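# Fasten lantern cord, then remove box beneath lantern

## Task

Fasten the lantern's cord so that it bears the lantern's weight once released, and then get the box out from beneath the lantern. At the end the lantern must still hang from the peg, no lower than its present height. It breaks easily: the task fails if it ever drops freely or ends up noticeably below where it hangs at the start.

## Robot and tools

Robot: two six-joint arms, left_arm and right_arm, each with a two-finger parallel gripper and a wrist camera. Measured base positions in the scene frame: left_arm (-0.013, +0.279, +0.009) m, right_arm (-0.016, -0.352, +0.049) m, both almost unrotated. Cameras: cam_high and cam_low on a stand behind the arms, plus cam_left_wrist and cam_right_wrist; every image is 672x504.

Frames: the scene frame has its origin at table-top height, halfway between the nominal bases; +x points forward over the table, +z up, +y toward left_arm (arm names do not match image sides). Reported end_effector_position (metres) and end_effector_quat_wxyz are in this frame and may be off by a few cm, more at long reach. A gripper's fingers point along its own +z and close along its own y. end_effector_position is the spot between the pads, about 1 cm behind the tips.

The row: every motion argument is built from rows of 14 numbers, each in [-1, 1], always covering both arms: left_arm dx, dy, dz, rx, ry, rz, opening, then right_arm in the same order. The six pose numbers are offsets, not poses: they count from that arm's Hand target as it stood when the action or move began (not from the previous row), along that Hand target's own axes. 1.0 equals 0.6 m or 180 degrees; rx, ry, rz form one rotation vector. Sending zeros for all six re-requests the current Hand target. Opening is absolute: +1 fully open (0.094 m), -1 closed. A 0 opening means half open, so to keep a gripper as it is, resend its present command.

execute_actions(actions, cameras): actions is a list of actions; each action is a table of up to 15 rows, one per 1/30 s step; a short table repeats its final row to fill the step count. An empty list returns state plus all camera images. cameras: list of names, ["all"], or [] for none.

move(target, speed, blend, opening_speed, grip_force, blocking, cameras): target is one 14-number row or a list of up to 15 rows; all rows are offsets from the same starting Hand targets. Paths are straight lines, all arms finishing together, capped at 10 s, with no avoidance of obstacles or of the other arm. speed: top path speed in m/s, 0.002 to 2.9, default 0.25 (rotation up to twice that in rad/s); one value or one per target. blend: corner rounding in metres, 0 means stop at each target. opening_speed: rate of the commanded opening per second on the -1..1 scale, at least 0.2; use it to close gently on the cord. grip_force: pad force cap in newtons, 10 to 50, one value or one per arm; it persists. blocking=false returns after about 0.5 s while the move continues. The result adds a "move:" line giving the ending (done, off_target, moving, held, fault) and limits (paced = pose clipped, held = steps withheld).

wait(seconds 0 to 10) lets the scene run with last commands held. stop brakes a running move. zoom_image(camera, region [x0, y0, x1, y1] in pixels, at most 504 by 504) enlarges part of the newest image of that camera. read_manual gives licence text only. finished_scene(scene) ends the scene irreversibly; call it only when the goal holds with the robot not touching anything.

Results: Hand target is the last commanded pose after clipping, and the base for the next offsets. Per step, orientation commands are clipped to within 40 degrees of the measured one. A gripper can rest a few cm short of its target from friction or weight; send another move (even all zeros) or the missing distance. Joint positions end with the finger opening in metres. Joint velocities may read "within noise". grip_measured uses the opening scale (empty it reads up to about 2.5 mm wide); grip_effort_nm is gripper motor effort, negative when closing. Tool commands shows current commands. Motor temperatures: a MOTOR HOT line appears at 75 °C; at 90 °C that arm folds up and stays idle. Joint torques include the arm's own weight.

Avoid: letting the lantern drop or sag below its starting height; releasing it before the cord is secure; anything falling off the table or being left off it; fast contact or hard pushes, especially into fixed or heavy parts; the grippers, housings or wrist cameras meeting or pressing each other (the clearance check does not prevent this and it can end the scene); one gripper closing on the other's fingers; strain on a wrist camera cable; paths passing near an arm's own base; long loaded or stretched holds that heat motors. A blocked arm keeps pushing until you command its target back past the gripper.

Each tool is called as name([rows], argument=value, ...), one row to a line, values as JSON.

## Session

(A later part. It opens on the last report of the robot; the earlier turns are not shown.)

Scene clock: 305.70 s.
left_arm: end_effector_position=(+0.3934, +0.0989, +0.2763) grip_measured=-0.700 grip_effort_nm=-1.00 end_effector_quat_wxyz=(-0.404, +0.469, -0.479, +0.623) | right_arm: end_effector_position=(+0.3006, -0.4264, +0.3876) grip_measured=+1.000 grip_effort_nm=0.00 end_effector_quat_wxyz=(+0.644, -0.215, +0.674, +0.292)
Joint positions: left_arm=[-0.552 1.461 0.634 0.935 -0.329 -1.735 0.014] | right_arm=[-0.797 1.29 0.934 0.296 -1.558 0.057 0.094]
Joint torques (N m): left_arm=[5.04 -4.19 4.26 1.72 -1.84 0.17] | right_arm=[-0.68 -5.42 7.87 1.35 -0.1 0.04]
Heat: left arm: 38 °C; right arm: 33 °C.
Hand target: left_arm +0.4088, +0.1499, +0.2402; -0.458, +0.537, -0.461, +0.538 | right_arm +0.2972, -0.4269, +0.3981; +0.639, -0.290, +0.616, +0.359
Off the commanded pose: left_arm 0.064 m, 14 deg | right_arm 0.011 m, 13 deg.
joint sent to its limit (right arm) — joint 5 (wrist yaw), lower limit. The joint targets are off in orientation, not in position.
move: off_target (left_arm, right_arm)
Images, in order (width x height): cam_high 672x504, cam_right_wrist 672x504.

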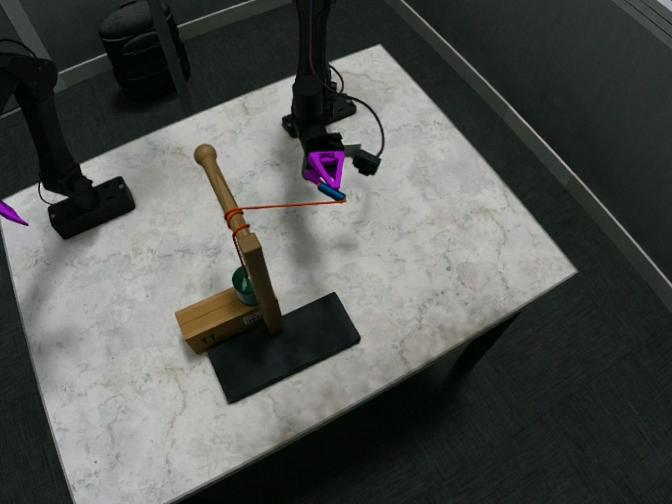

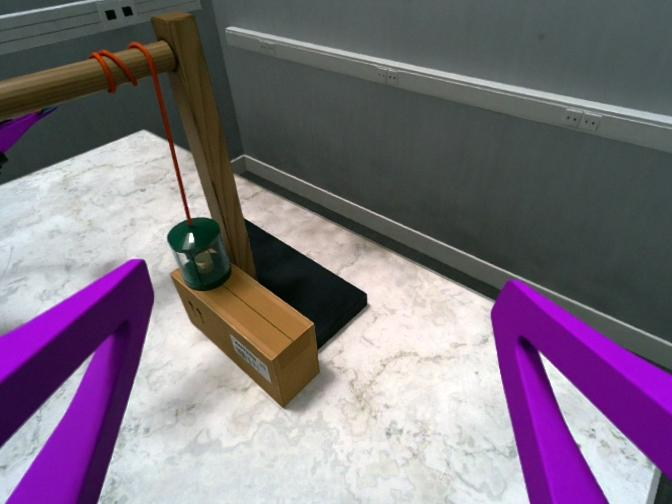

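move(target=[0.18,0.037,-0.165,0,0,0.55,-0.85,0,0,0,0,0,0,1], speed=0.15, cameras=["cam_right_wrist","cam_high","cam_left_wrist"])

Scene clock: 343.23 s.
left_arm: end_effector_position=(+0.3072, +0.0432, +0.2272) grip_measured=-0.700 grip_effort_nm=-1.00 end_effector_quat_wxyz=(+0.702, +0.011, +0.712, -0.001) | right_arm: end_effector_position=(+0.3006, -0.4264, +0.3876) grip_measured=+1.000 grip_effort_nm=0.00 end_effector_quat_wxyz=(+0.644, -0.215, +0.674, +0.292)
Joint positions: left_arm=[-1.034 1.515 0.593 0.893 -1.015 -0.011 0.014] | right_arm=[-0.797 1.29 0.934 0.296 -1.558 0.057 0.094]
Joint torques (N m): left_arm=[-0.38 -4.7 8.24 2.14 -0.21 0.09] | right_arm=[-0.66 -5.42 7.91 1.35 -0.11 0.04]
Heat: left arm: 37 °C; right arm: 33 °C.
Hand target: left_arm +0.3094, +0.0400, +0.2351; +0.706, +0.002, +0.708, -0.001 | right_arm +0.2972, -0.4269, +0.3981; +0.639, -0.290, +0.616, +0.359
Off the commanded pose: left_arm 0.009 m, 1 deg | right_arm 0.011 m, 13 deg.
joint sent to its limit (right arm) — joint 5 (wrist yaw), lower limit. The joint targets are off in orientation, not in position.
move: off_target (right_arm)
Images, in order (width x height): cam_high 672x504, cam_left_wrist 672x504, cam_right_wrist 672x504.

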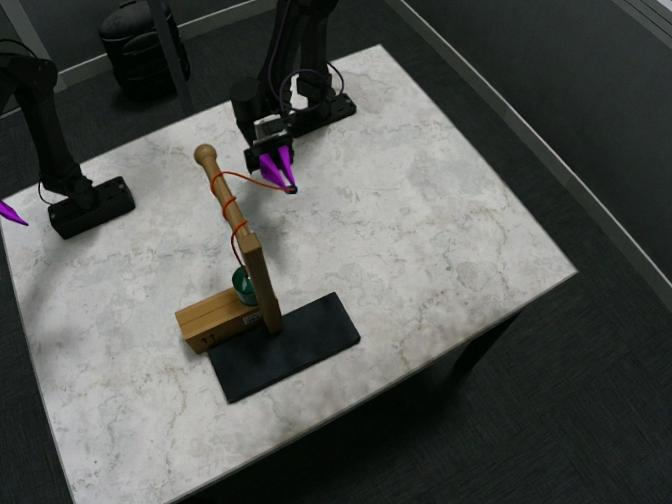

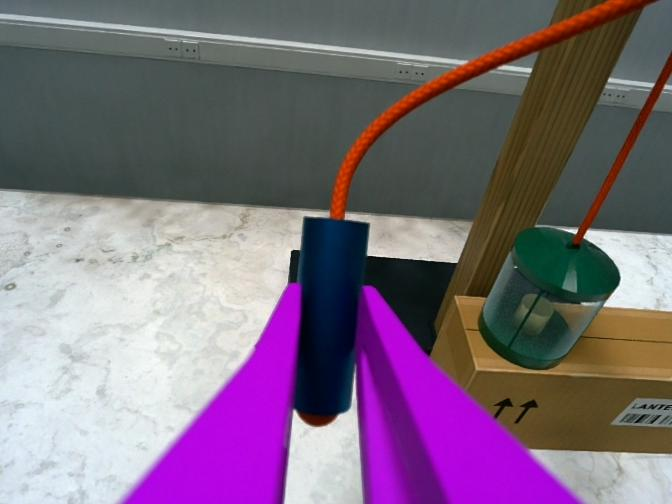

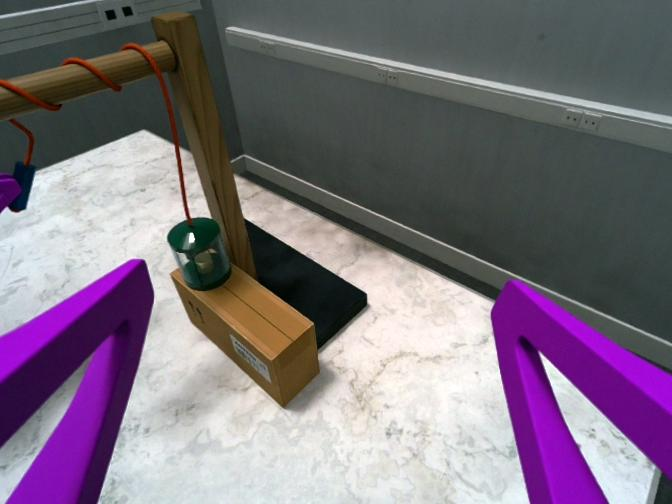

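move([
  [0.075,-0.067,0.01,0,0,0,-0.85,0,0,0,0,0,0,1],
  [0.083,-0.233,0.015,0,0,0,-0.85,0,0,0,0,0,0,1],
  [0.025,-0.367,0.015,0,0,0,-0.85,0,0,0,0,0,0,1],
], speed=0.12, blend=[0.02,0.03,0], cameras=["cam_right_wrist","cam_high","cam_left_wrist"])

Scene clock: 361.17 s.
left_arm: end_effector_position=(+0.3167, -0.1773, +0.2231) grip_measured=-0.700 grip_effort_nm=-1.00 end_effector_quat_wxyz=(+0.708, +0.006, +0.706, -0.007) | right_arm: end_effector_position=(+0.3006, -0.4264, +0.3876) grip_measured=+1.000 grip_effort_nm=0.00 end_effector_quat_wxyz=(+0.644, -0.215, +0.674, +0.292)
Joint positions: left_arm=[-1.255 2.229 1.521 0.715 -1.236 0.005 0.014] | right_arm=[-0.797 1.29 0.934 0.296 -1.558 0.057 0.094]
Joint torques (N m): left_arm=[-0.18 -10.82 8.65 1.78 -0.17 -0.02] | right_arm=[-0.68 -5.42 7.9 1.35 -0.1 0.04]
Heat: left arm: 38 °C; right arm: 34 °C.
Hand target: left_arm +0.3177, -0.1801, +0.2199; +0.707, +0.002, +0.708, -0.001 | right_arm +0.2972, -0.4269, +0.3981; +0.639, -0.290, +0.616, +0.359
Off the commanded pose: left_arm 0.004 m, 1 deg | right_arm 0.011 m, 13 deg.
joint sent to its limit (right arm) — joint 5 (wrist yaw), lower limit. The joint targets are off in orientation, not in position.
move: off_target (right_arm)
Images, in order (width x height): cam_high 672x504, cam_left_wrist 672x504, cam_right_wrist 672x504.

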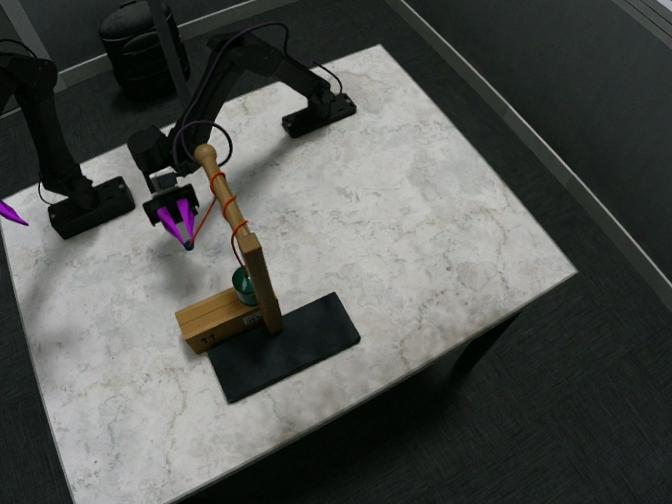

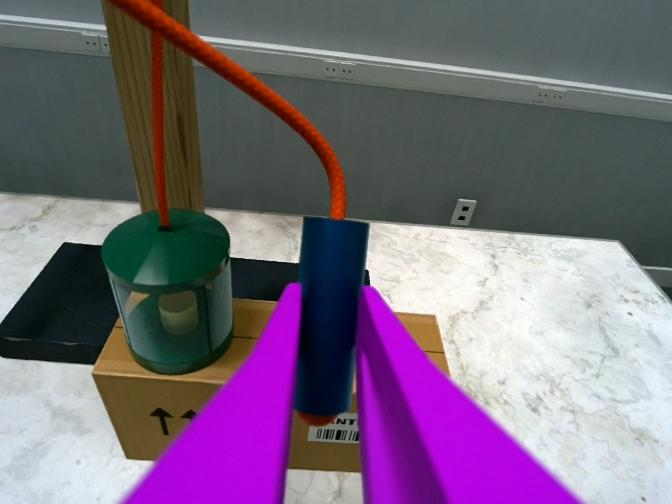

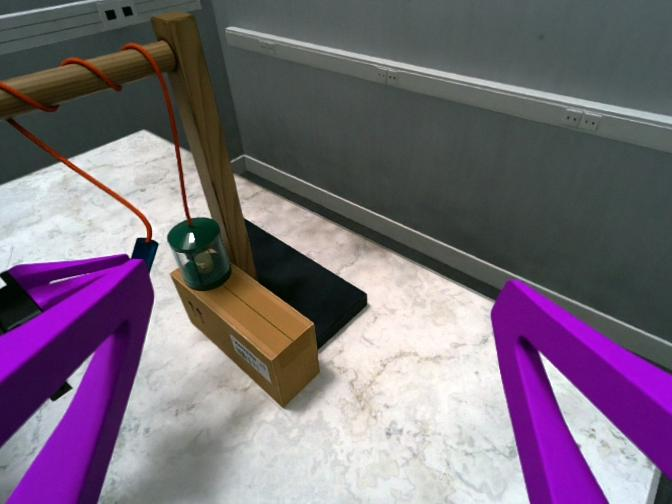

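move([
  [-0.167,-0.012,0,0,0,0,-0.85,0,0,0,0,0,0,1],
  [-0.383,0.02,0,0,0,-0.1,-0.85,0,0,0,0,0,0,1],
  [-0.425,0.133,0.012,0,0,-0.35,-0.85,0,0,0,0,0,0,1],
  [-0.392,0.3,0.029,0,0,-0.52,-0.85,0,0,0,0,0,0,1],
], speed=0.12, blend=[0.03,0.02,0.03,0], cameras=["cam_right_wrist","cam_high","cam_left_wrist"])

Scene clock: 380.53 s.
left_arm: end_effector_position=(+0.3367, -0.0284, +0.4305) grip_measured=-0.701 grip_effort_nm=-1.00 end_effector_quat_wxyz=(+0.469, -0.495, +0.528, -0.507) | right_arm: end_effector_position=(+0.3006, -0.4264, +0.3876) grip_measured=+1.000 grip_effort_nm=0.00 end_effector_quat_wxyz=(+0.644, -0.215, +0.674, +0.292)
Joint positions: left_arm=[-1.051 1.585 1.559 -0.059 -0.977 -1.648 0.014] | right_arm=[-0.797 1.29 0.934 0.296 -1.558 0.057 0.094]
Joint torques (N m): left_arm=[1.95 -11.69 6.9 2.46 -0.61 0.13] | right_arm=[-0.66 -5.42 7.9 1.35 -0.11 0.03]
Heat: left arm: 38 °C; right arm: 34 °C.
Hand target: left_arm +0.3360, -0.0005, +0.4552; +0.483, -0.515, +0.486, -0.516 | right_arm +0.2972, -0.4269, +0.3981; +0.638, -0.290, +0.616, +0.359
Off the commanded pose: left_arm 0.037 m, 6 deg | right_arm 0.011 m, 13 deg.
joint sent to its limit (right arm) — joint 5 (wrist yaw), lower limit. The joint targets are off in orientation, not in position.
move: off_target (left_arm, right_arm)
Images, in order (width x height): cam_high 672x504, cam_left_wrist 672x504, cam_right_wrist 672x504.

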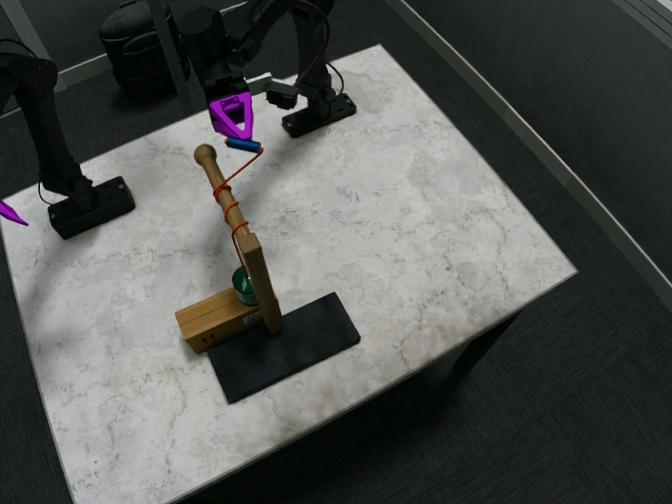

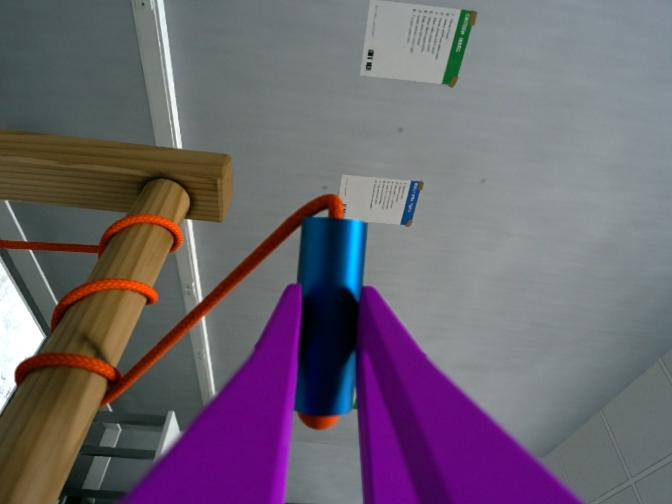

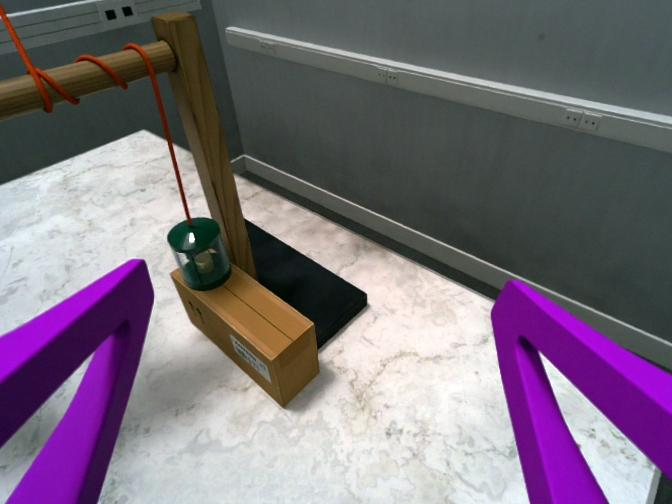

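move([
  [-0.088,0.07,0.048,0,0,-0.02,-0.85,0,0,0,0,0,0,1],
  [-0.115,0.235,0.048,0,0,-0.05,-0.85,0,0,0,0,0,0,1],
], speed=0.1, blend=[0.02,0], cameras=["cam_right_wrist","cam_high","cam_left_wrist"])

zoom_image(camera="cam_high", region=[180, 120, 330, 320])

zoom_image(camera="cam_right_wrist", region=[0, 0, 260, 240])

Scene clock: 391.80 s.
left_arm: end_effector_position=(+0.3508, +0.0113, +0.3278) grip_measured=-0.701 grip_effort_nm=-1.00 end_effector_quat_wxyz=(-0.380, +0.502, -0.476, +0.614) | right_arm: end_effector_position=(+0.3006, -0.4264, +0.3876) grip_measured=+1.000 grip_effort_nm=0.00 end_effector_quat_wxyz=(+0.644, -0.215, +0.674, +0.292)
Joint positions: left_arm=[-0.894 1.442 0.908 0.59 -0.688 -1.793 0.014] | right_arm=[-0.797 1.29 0.934 0.296 -1.558 0.057 0.094]
Joint torques (N m): left_arm=[4.63 -6.76 5.07 1.87 -1.7 0.09] | right_arm=[-0.66 -5.41 7.88 1.35 -0.1 0.04]
Motor temperatures (°C): left_arm=[22 31 38 40 24 23 27] | right_arm=[23 29 34 27 21 21 25]
Heat: left arm: 40 °C; right arm: 34 °C.
Hand target: left_arm +0.3648, +0.0596, +0.3102; -0.441, +0.551, -0.444, +0.552 | right_arm +0.2972, -0.4269, +0.3981; +0.638, -0.290, +0.616, +0.359
Off the commanded pose: left_arm 0.053 m, 12 deg | right_arm 0.011 m, 13 deg.
joint sent to its limit (right arm) — joint 5 (wrist yaw), lower limit. The joint targets are off in orientation, not in position.
move: off_target (left_arm, right_arm)
Images, in order (width x height): cam_high 672x504, cam_left_wrist 672x504, cam_right_wrist 672x504.

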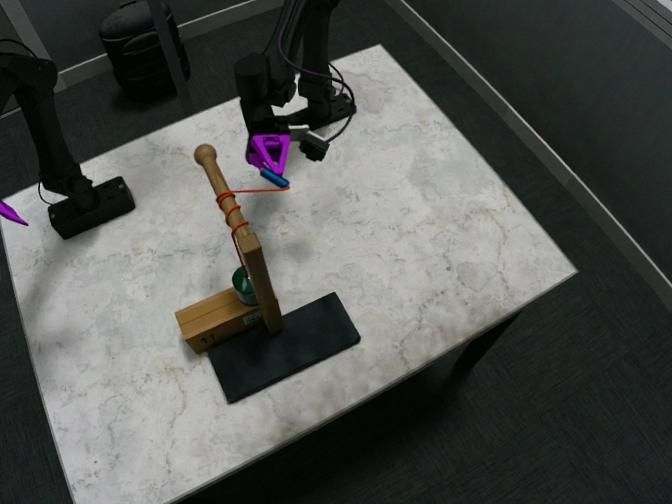

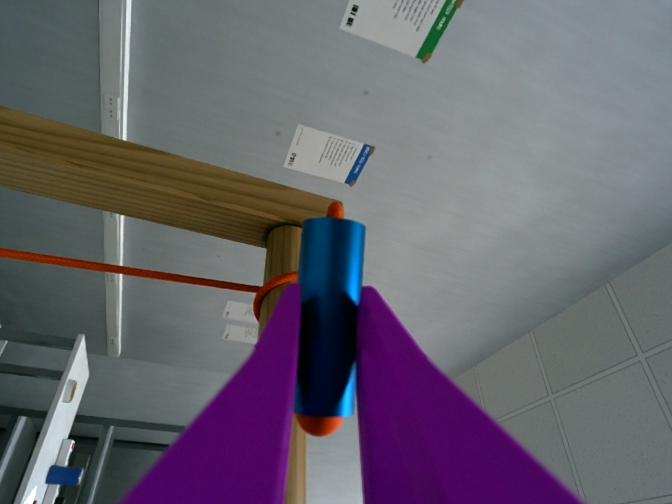

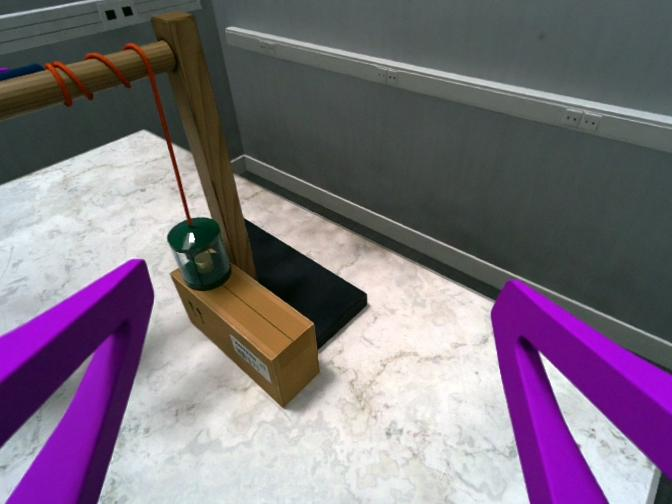

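Scaled by 2.520 from the camera's 672x504 image, which has a finer 960x720 frame.

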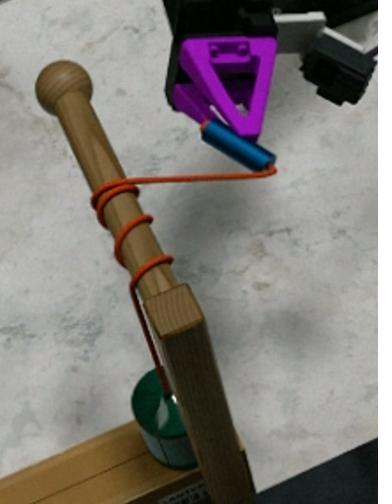

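Scaled by 1.938 from the camera's 672x504 image, which has a finer 960x720 frame.

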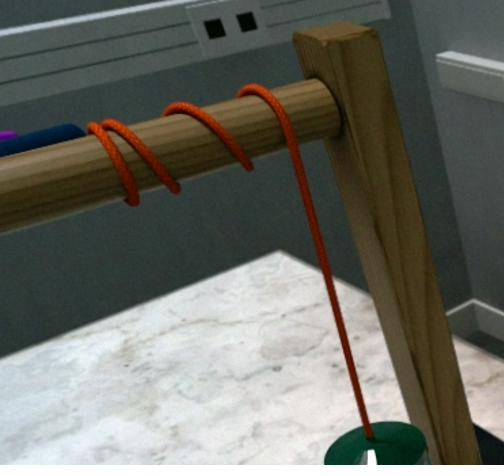

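move(target=[0,0,0,0,0,0,-0.85,0.19,0.02,0.25,-0.196,0.029,-0.015,0.8], speed=0.15, cameras=["cam_right_wrist","cam_high"])

Scene clock: 434.73 s.
left_arm: end_effector_position=(+0.3508, +0.0113, +0.3279) grip_measured=-0.701 grip_effort_nm=-1.00 end_effector_quat_wxyz=(-0.380, +0.502, -0.476, +0.614) | right_arm: end_effector_position=(+0.3678, -0.2864, +0.2912) grip_measured=+0.803 grip_effort_nm=-0.15 end_effector_quat_wxyz=(+0.567, -0.403, +0.582, +0.420)
Joint positions: left_arm=[-0.894 1.442 0.908 0.59 -0.688 -1.793 0.014] | right_arm=[-0.29 1.693 0.964 0.448 -1.56 -0.249 0.085]
Joint torques (N m): left_arm=[4.62 -6.72 5.03 1.87 -1.7 0.09] | right_arm=[0.54 -6.65 8.14 1.35 -0.22 -0.06]
Heat: left arm: 40 °C; right arm: 34 °C.
Hand target: left_arm +0.3648, +0.0596, +0.3102; -0.441, +0.551, -0.444, +0.552 | right_arm +0.3723, -0.2865, +0.2967; +0.501, -0.500, +0.499, +0.501
Off the commanded pose: left_arm 0.053 m, 12 deg | right_arm 0.007 m, 19 deg.
joint sent to its limit (right arm) — joint 5 (wrist yaw), lower limit. The joint targets are off in orientation, not in position.
move: off_target (left_arm, right_arm)
Images, in order (width x height): cam_high 672x504, cam_right_wrist 672x504.

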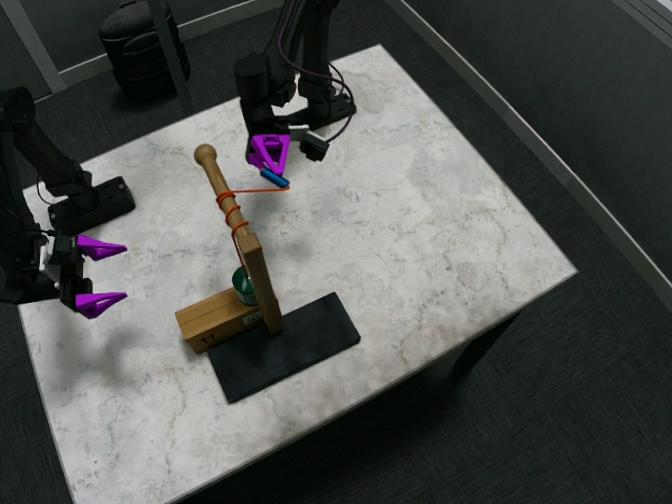

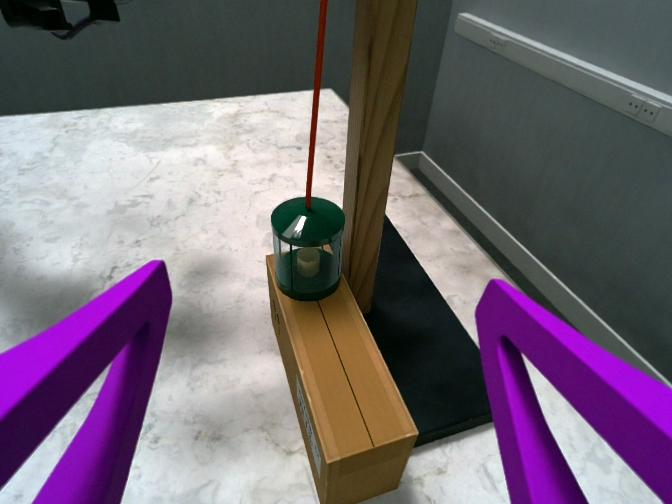

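move(target=[0,0,0,0,0,0,-0.85,0.161,-0.126,0.2025,0,0,0,0.8], speed=0.12, cameras=["cam_right_wrist","cam_high"])

Scene clock: 444.13 s.
left_arm: end_effector_position=(+0.3508, +0.0113, +0.3279) grip_measured=-0.701 grip_effort_nm=-1.00 end_effector_quat_wxyz=(-0.380, +0.502, -0.476, +0.614) | right_arm: end_effector_position=(+0.4449, -0.1657, +0.2014) grip_measured=+0.803 grip_effort_nm=-0.15 end_effector_quat_wxyz=(+0.499, -0.497, +0.507, +0.497)
Joint positions: left_arm=[-0.894 1.442 0.908 0.59 -0.688 -1.793 0.014] | right_arm=[0.036 2.257 1.39 0.563 -1.548 -0.296 0.085]
Joint torques (N m): left_arm=[4.57 -6.71 5.01 1.87 -1.7 0.09] | right_arm=[0.32 -10.7 7.41 1.37 -0.29 0.03]
Heat: left arm: 40 °C; right arm: 33 °C.
Hand target: left_arm +0.3648, +0.0596, +0.3102; -0.441, +0.551, -0.444, +0.552 | right_arm +0.4479, -0.1648, +0.2004; +0.501, -0.500, +0.499, +0.501
Off the commanded pose: left_arm 0.053 m, 12 deg | right_arm 0.003 m, 1 deg.
move: off_target (left_arm)
Images, in order (width x height): cam_high 672x504, cam_right_wrist 672x504.

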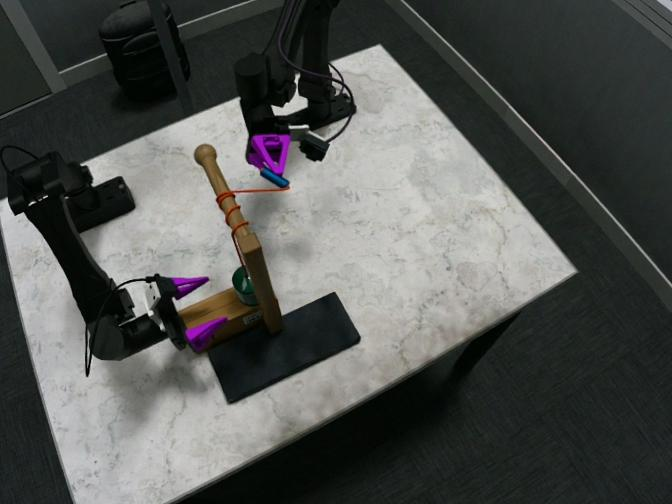

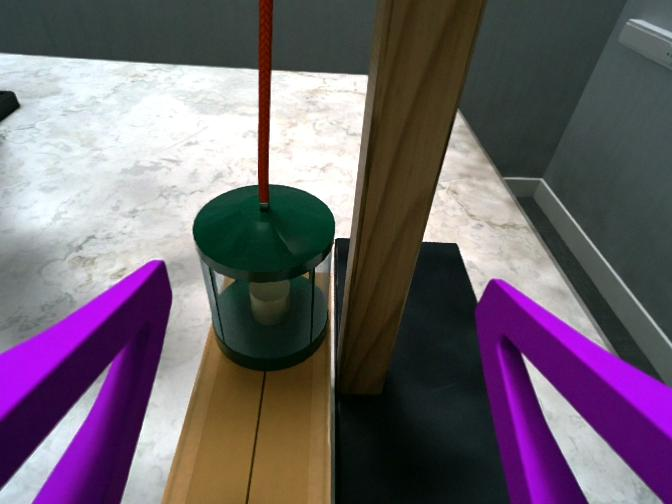

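move([
  [0,0,0,0,0,0,-0.85,0,0.036,0.02,0,0,0,0.95],
  [0,0,0,0,0,0,-0.85,0.12,0.036,0.025,0,0,0,0.95],
], speed=0.1, cameras=["cam_right_wrist","cam_high"])

Scene clock: 466.33 s.
left_arm: end_effector_position=(+0.3508, +0.0113, +0.3279) grip_measured=-0.701 grip_effort_nm=-1.00 end_effector_quat_wxyz=(-0.380, +0.502, -0.476, +0.614) | right_arm: end_effector_position=(+0.4322, -0.1546, +0.1430) grip_measured=+0.947 grip_effort_nm=0.15 end_effector_quat_wxyz=(+0.509, -0.510, +0.494, +0.486)
Joint positions: left_arm=[-0.894 1.442 0.908 0.59 -0.688 -1.793 0.014] | right_arm=[0.061 2.382 1.294 0.868 -1.527 -0.26 0.091]
Joint torques (N m): left_arm=[4.62 -6.75 5.04 1.87 -1.7 0.1] | right_arm=[1.1 -10.44 3.56 1.36 -0.12 0.04]
Heat: left arm: 40 °C; right arm: 33 °C.
Hand target: left_arm +0.3648, +0.0596, +0.3102; -0.441, +0.551, -0.444, +0.552 | right_arm +0.4263, -0.1496, +0.1284; +0.501, -0.500, +0.499, +0.501
Off the commanded pose: left_arm 0.053 m, 12 deg | right_arm 0.017 m, 2 deg.
move: off_target (left_arm, right_arm)
Images, in order (width x height): cam_high 672x504, cam_right_wrist 672x504.

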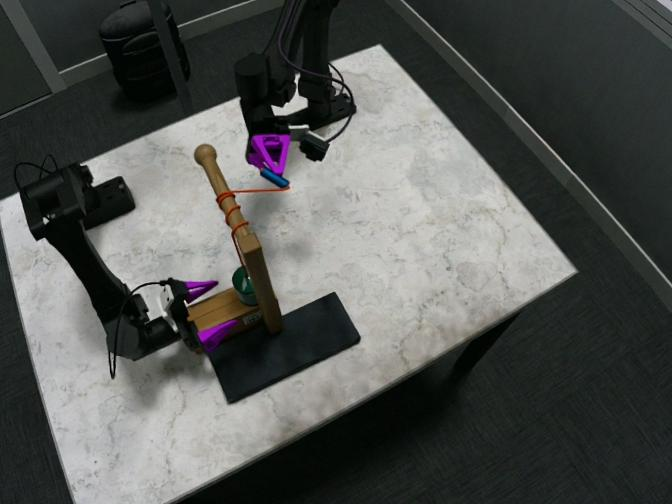

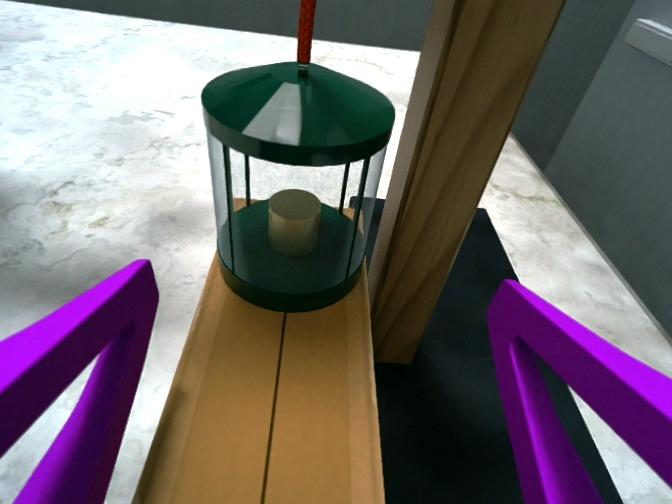

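move([
  [0,0,0,0,0,0,-0.85,0.0,0.02,0,0,0,0,0.95],
  [0,0,0,0,0,0,-0.85,0.085,0.02,0,0,0,0,0.95],
], speed=0.06, cameras=["cam_right_wrist","cam_high"])

Scene clock: 474.70 s.
left_arm: end_effector_position=(+0.3508, +0.0113, +0.3279) grip_measured=-0.701 grip_effort_nm=-1.00 end_effector_quat_wxyz=(-0.380, +0.502, -0.476, +0.614) | right_arm: end_effector_position=(+0.4183, -0.1538, +0.1329) grip_measured=+0.947 grip_effort_nm=0.15 end_effector_quat_wxyz=(+0.532, -0.538, +0.458, +0.467)
Joint positions: left_arm=[-0.894 1.442 0.908 0.59 -0.688 -1.793 0.014] | right_arm=[0.064 2.462 1.249 1.319 -1.548 -0.038 0.091]
Joint torques (N m): left_arm=[4.63 -6.75 5.09 1.87 -1.7 0.09] | right_arm=[0.81 -4.23 2.3 0.63 0.31 -0.49]
Motor temperatures (°C): left_arm=[23 31 37 40 29 23 27] | right_arm=[23 32 31 27 21 21 25]
Heat: left arm: 40 °C; right arm: 32 °C.
Hand target: left_arm +0.3648, +0.0596, +0.3102; -0.441, +0.551, -0.444, +0.552 | right_arm +0.4143, -0.1495, +0.0773; +0.500, -0.500, +0.499, +0.501
Off the commanded pose: left_arm 0.053 m, 12 deg | right_arm 0.056 m, 8 deg.
move: off_target (left_arm, right_arm)
Images, in order (width x height): cam_high 672x504, cam_right_wrist 672x504.

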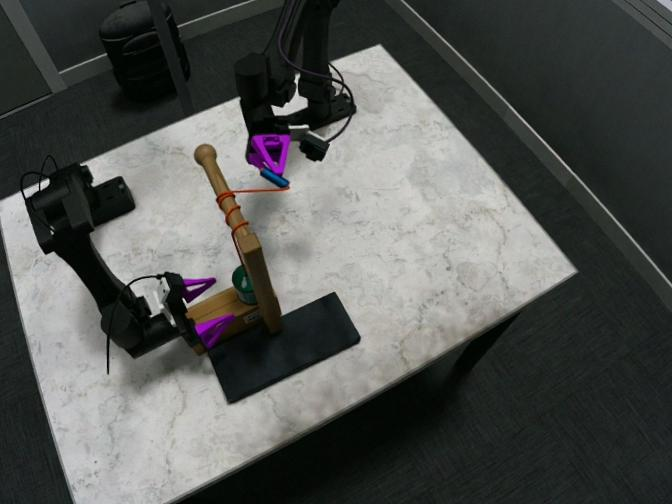

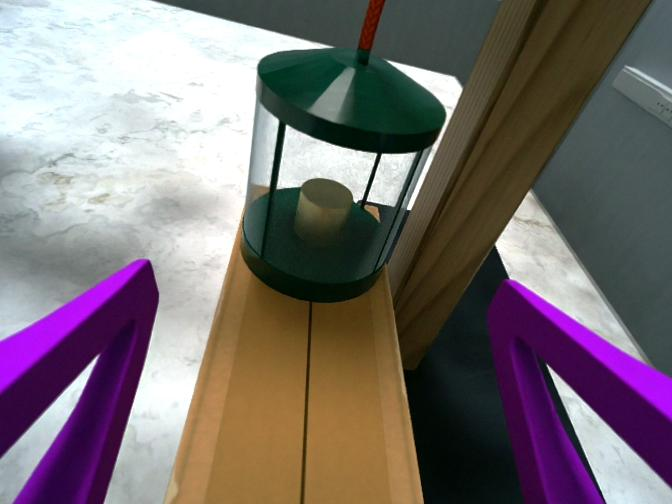

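move([
  [0,0,0,0,0,0,-0.85,-0.12,0,0,0,0,0,0.95],
  [0,0,0,0,0,0,-0.85,-0.12,-0.005,-0.07,0,0,0,0.95],
], speed=0.1, cameras=["cam_right_wrist"])

Scene clock: 486.43 s.
left_arm: end_effector_position=(+0.3508, +0.0113, +0.3279) grip_measured=-0.701 grip_effort_nm=-1.00 end_effector_quat_wxyz=(-0.380, +0.502, -0.476, +0.614) | right_arm: end_effector_position=(+0.4211, -0.1921, +0.1384) grip_measured=+0.947 grip_effort_nm=0.15 end_effector_quat_wxyz=(+0.509, -0.478, +0.521, +0.492)
Joint positions: left_arm=[-0.894 1.442 0.908 0.59 -0.688 -1.793 0.014] | right_arm=[-0.024 2.427 1.192 1.363 -1.561 0.154 0.091]
Joint torques (N m): left_arm=[4.67 -6.74 5.05 1.87 -1.71 0.09] | right_arm=[0.21 -14.9 2.86 1.29 0.03 0]
Heat: left arm: 40 °C; right arm: 32 °C.
Hand target: left_arm +0.3648, +0.0596, +0.3102; -0.441, +0.551, -0.444, +0.552 | right_arm +0.4172, -0.1916, +0.1493; +0.501, -0.500, +0.499, +0.501
Off the commanded pose: left_arm 0.053 m, 12 deg | right_arm 0.012 m, 4 deg.
joint sent to its limit (right arm) — joint 5 (wrist yaw), lower limit. The joint targets are off in orientation, not in position.
move: off_target (left_arm, right_arm)
Images, in order (width x height): cam_right_wrist 672x504.

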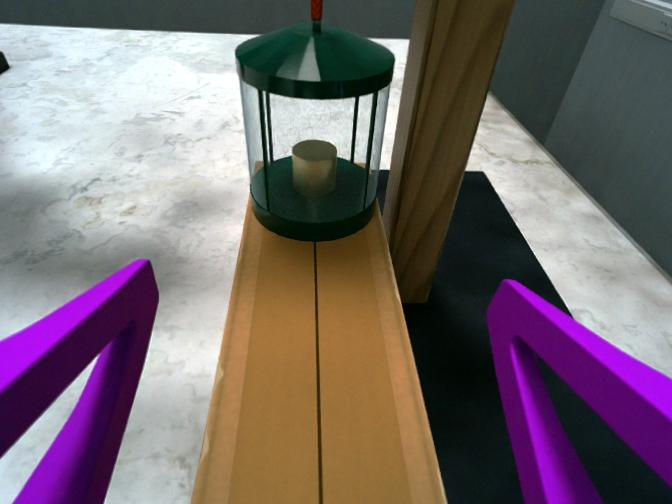

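move(target=[0,0,0,0,0,0,-0.85,0.115,0.003,0,0,0,0,0.95], speed=0.05, cameras=["cam_right_wrist","cam_high"])

Scene clock: 494.90 s.
left_arm: end_effector_position=(+0.3508, +0.0113, +0.3279) grip_measured=-0.701 grip_effort_nm=-1.00 end_effector_quat_wxyz=(-0.380, +0.502, -0.476, +0.614) | right_arm: end_effector_position=(+0.4132, -0.1917, +0.0853) grip_measured=+0.947 grip_effort_nm=0.15 end_effector_quat_wxyz=(+0.512, -0.483, +0.517, +0.487)
Joint positions: left_arm=[-0.894 1.442 0.908 0.59 -0.688 -1.793 0.014] | right_arm=[-0.024 2.562 1.192 1.385 -1.562 0.025 0.091]
Joint torques (N m): left_arm=[4.6 -6.72 5.07 1.87 -1.71 0.1] | right_arm=[0.18 -10.33 5.01 1.28 -0.02 -0.08]
Heat: left arm: 40 °C; right arm: 34 °C.
Hand target: left_arm +0.3648, +0.0596, +0.3102; -0.441, +0.551, -0.444, +0.552 | right_arm +0.4156, -0.1914, +0.0803; +0.501, -0.500, +0.499, +0.501
Off the commanded pose: left_arm 0.053 m, 12 deg | right_arm 0.005 m, 3 deg.
joint sent to its limit (right arm) — joint 5 (wrist yaw), lower limit. The joint targets are off in orientation, not in position.
move: off_target (left_arm, right_arm)
Images, in order (width x height): cam_high 672x504, cam_right_wrist 672x504.

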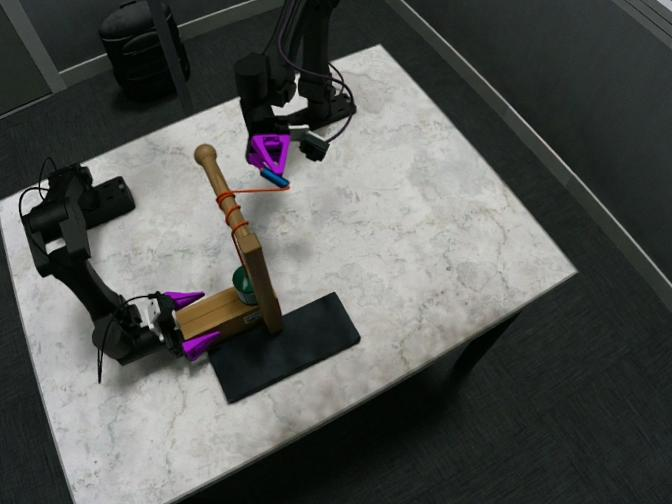

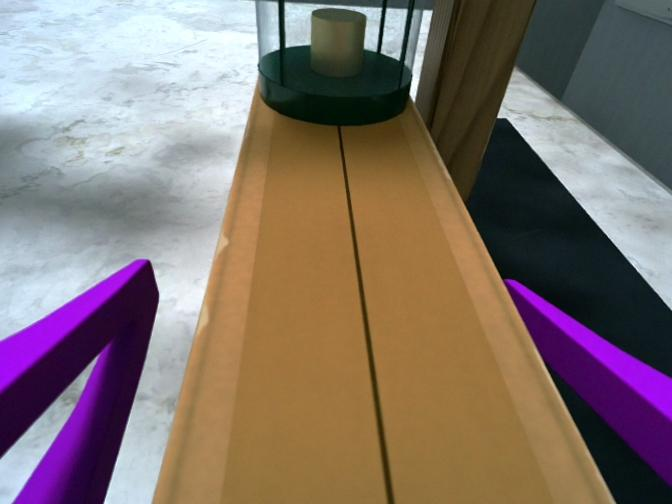

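move([
  [0,0,0,0,0,0,-0.85,0.005,-0.02,0,0,0,0,0.95],
  [0,0,0,0,0,0,-0.85,0.005,-0.02,0,0,0,0,0.45],
], speed=0.05, opening_speed=0.4, cameras=["cam_right_wrist"])

Scene clock: 504.60 s.
left_arm: end_effector_position=(+0.3508, +0.0113, +0.3279) grip_measured=-0.701 grip_effort_nm=-1.00 end_effector_quat_wxyz=(-0.380, +0.502, -0.476, +0.614) | right_arm: end_effector_position=(+0.4262, -0.1923, +0.0863) grip_measured=+0.453 grip_effort_nm=-0.16 end_effector_quat_wxyz=(+0.520, -0.492, +0.508, +0.479)
Joint positions: left_arm=[-0.894 1.442 0.908 0.59 -0.688 -1.793 0.014] | right_arm=[-0.024 2.591 1.262 1.385 -1.564 0.031 0.068]
Joint torques (N m): left_arm=[4.59 -6.74 5.07 1.88 -1.69 0.1] | right_arm=[0.31 -10.22 5 1.13 0.02 0.04]
Heat: left arm: 40 °C; right arm: 34 °C.
Hand target: left_arm +0.3648, +0.0596, +0.3102; -0.441, +0.551, -0.444, +0.552 | right_arm +0.4275, -0.1914, +0.0774; +0.501, -0.500, +0.499, +0.501
Off the commanded pose: left_arm 0.053 m, 12 deg | right_arm 0.009 m, 4 deg.
joint sent to its limit (right arm) — joint 5 (wrist yaw), lower limit. The joint targets are off in orientation, not in position.
move: off_target (left_arm, right_arm); target 2's new opening was sent with right_arm's hand 0.009 m and 4 deg from that target
Images, in order (width x height): cam_right_wrist 672x504.

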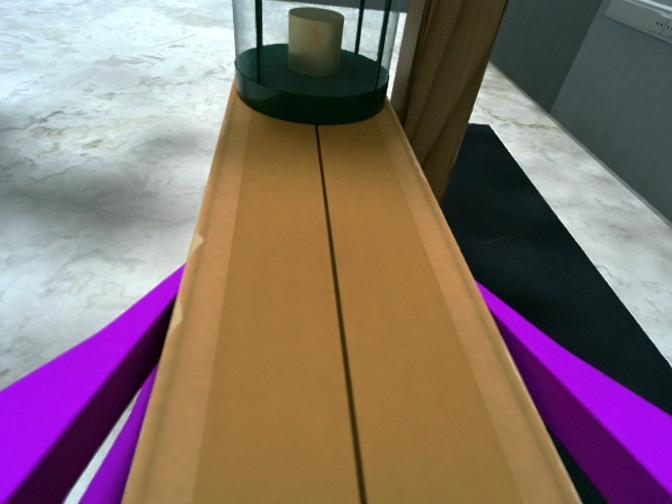

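move(target=[0,0,0,0,0,0,-0.85,0,0,0,0,0,0,0.25], opening_speed=0.3, cameras=["cam_right_wrist"])

move(target=[0,0,0,0,0,0,-0.85,-0.07,0,0,0,0,0,0.25], speed=0.04, cameras=["cam_right_wrist","cam_high"])

Scene clock: 511.80 s.
left_arm: end_effector_position=(+0.3508, +0.0113, +0.3279) grip_measured=-0.701 grip_effort_nm=-1.00 end_effector_quat_wxyz=(-0.380, +0.502, -0.476, +0.614) | right_arm: end_effector_position=(+0.4262, -0.1923, +0.0863) grip_measured=+0.343 grip_effort_nm=-1.01 end_effector_quat_wxyz=(+0.520, -0.492, +0.508, +0.479)
Joint positions: left_arm=[-0.894 1.442 0.908 0.59 -0.688 -1.793 0.014] | right_arm=[-0.024 2.591 1.262 1.385 -1.564 0.031 0.063]
Joint torques (N m): left_arm=[4.66 -6.75 5.08 1.86 -1.7 0.09] | right_arm=[0.31 -10.21 5 1.13 0.02 0.04]
Heat: left arm: 40 °C; right arm: 34 °C.
Hand target: left_arm +0.3648, +0.0596, +0.3102; -0.441, +0.551, -0.444, +0.552 | right_arm +0.4275, -0.1914, +0.0774; +0.501, -0.500, +0.499, +0.501
Off the commanded pose: left_arm 0.053 m, 12 deg | right_arm 0.009 m, 4 deg.
joint sent to its limit (right arm) — joint 5 (wrist yaw), lower limit. The joint targets are off in orientation, not in position.
move: off_target (left_arm, right_arm)
Images, in order (width x height): cam_right_wrist 672x504.

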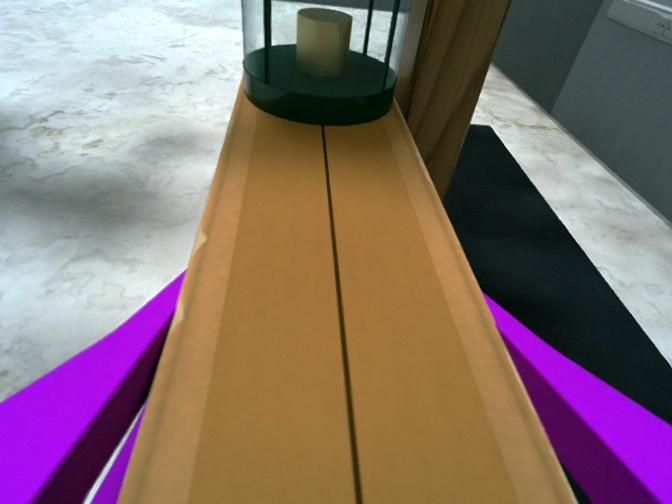

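Scene clock: 513.27 s.
left_arm: end_effector_position=(+0.3525, +0.0143, +0.3258) grip_measured=-0.701 grip_effort_nm=-1.00 end_effector_quat_wxyz=(-0.383, +0.504, -0.475, +0.611) | right_arm: end_effector_position=(+0.4258, -0.1923, +0.0940) grip_measured=+0.342 grip_effort_nm=-1.03 end_effector_quat_wxyz=(+0.502, -0.473, +0.526, +0.498)
Joint positions: left_arm=[-0.887 1.442 0.903 0.59 -0.689 -1.793 0.014] | right_arm=[-0.024 2.563 1.25 1.366 -1.564 0.101 0.063]
Joint torques (N m): left_arm=[4.03 -6.68 5.31 1.88 -1.68 0.1] | right_arm=[0.39 -17.81 3.32 1.28 0.01 0.11]
Heat: left arm: 40 °C; right arm: 35 °C.
Hand target: left_arm +0.3648, +0.0596, +0.3101; -0.441, +0.551, -0.444, +0.552 | right_arm +0.4274, -0.1915, +0.1193; +0.501, -0.500, +0.499, +0.501
Off the commanded pose: left_arm 0.049 m, 11 deg | right_arm 0.025 m, 4 deg.
joint sent to its limit (right arm) — joint 5 (wrist yaw), lower limit. The joint targets are off in orientation, not in position.
move: off_target (left_arm, right_arm)
Images, in order (width x height): cam_high 672x504, cam_right_wrist 672x504.

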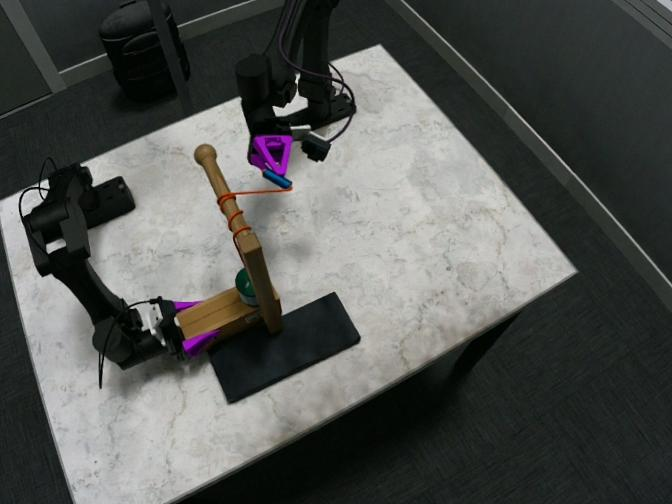

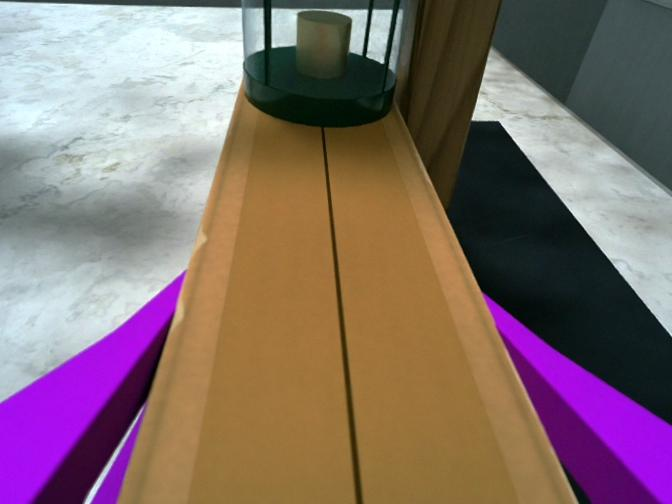

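move(target=[0,0,0,0,0,0,-0.85,-0.035,0,0,0,0,0,0.25], speed=0.03, cameras=["cam_right_wrist","cam_high","cam_low"])

zoom_image(camera="cam_low", region=[240, 150, 380, 290])

zoom_image(camera="cam_high", region=[180, 120, 330, 320])

Scene clock: 519.37 s.
left_arm: end_effector_position=(+0.3590, +0.0318, +0.3224) grip_measured=-0.701 grip_effort_nm=-1.00 end_effector_quat_wxyz=(-0.405, +0.524, -0.459, +0.593) | right_arm: end_effector_position=(+0.4267, -0.1923, +0.1149) grip_measured=+0.342 grip_effort_nm=-1.03 end_effector_quat_wxyz=(+0.504, -0.474, +0.524, +0.497)
Joint positions: left_arm=[-0.867 1.442 0.898 0.586 -0.745 -1.794 0.014] | right_arm=[-0.024 2.505 1.237 1.359 -1.564 0.134 0.063]
Joint torques (N m): left_arm=[2.43 -6.56 5.72 1.89 -1.03 0.09] | right_arm=[0.38 -17.7 3.58 1.24 0.03 0.11]
Motor temperatures (°C): left_arm=[23 31 37 40 29 23 27] | right_arm=[23 37 30 26 21 21 25]
Heat: left arm: 40 °C; right arm: 37 °C.
Hand target: left_arm +0.3648, +0.0596, +0.3103; -0.441, +0.551, -0.444, +0.552 | right_arm +0.4274, -0.1916, +0.1402; +0.501, -0.500, +0.499, +0.501
Off the commanded pose: left_arm 0.031 m, 7 deg | right_arm 0.025 m, 4 deg.
joint sent to its limit (right arm) — joint 5 (wrist yaw), lower limit. The joint targets are off in orientation, not in position.
move: off_target (left_arm, right_arm)
Images, in order (width x height): cam_high 672x504, cam_low 672x504, cam_right_wrist 672x504.

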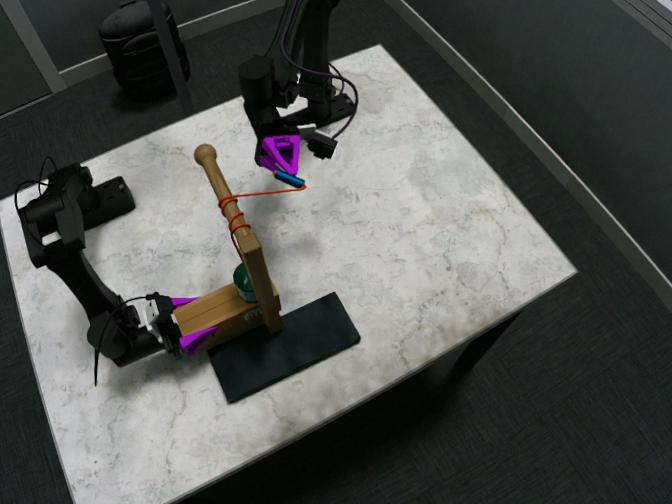

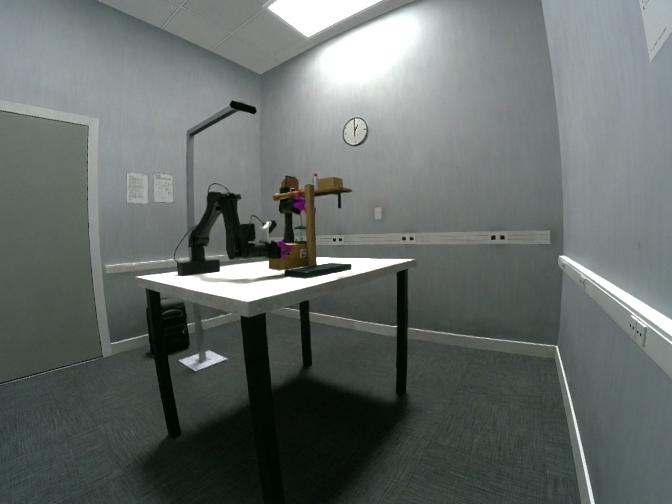

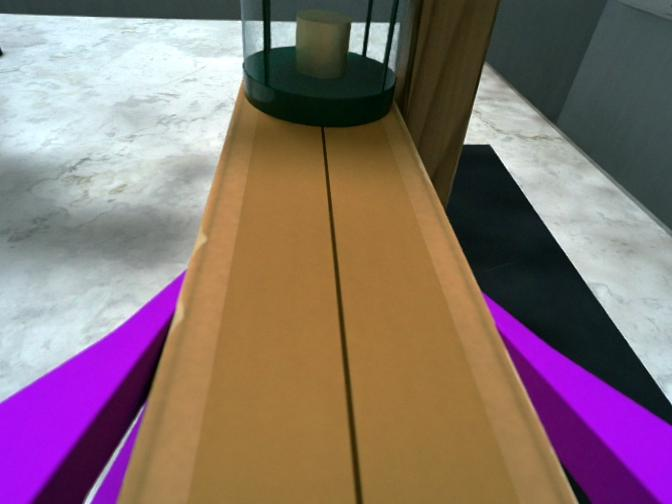

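Scaled by 3.600 from the camera's 672x504 image, which has a finer 960x720 frame.

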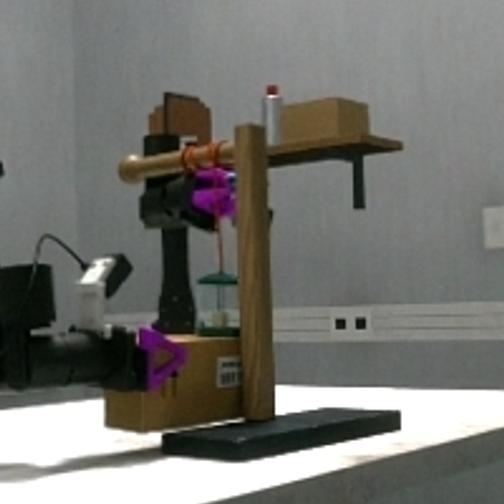

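Scaled by 2.520 from the camera's 672x504 image, which has a finer 960x720 frame.

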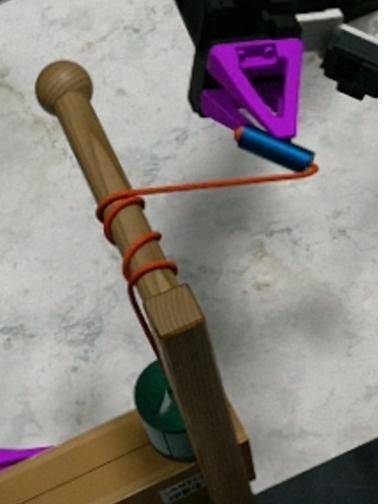

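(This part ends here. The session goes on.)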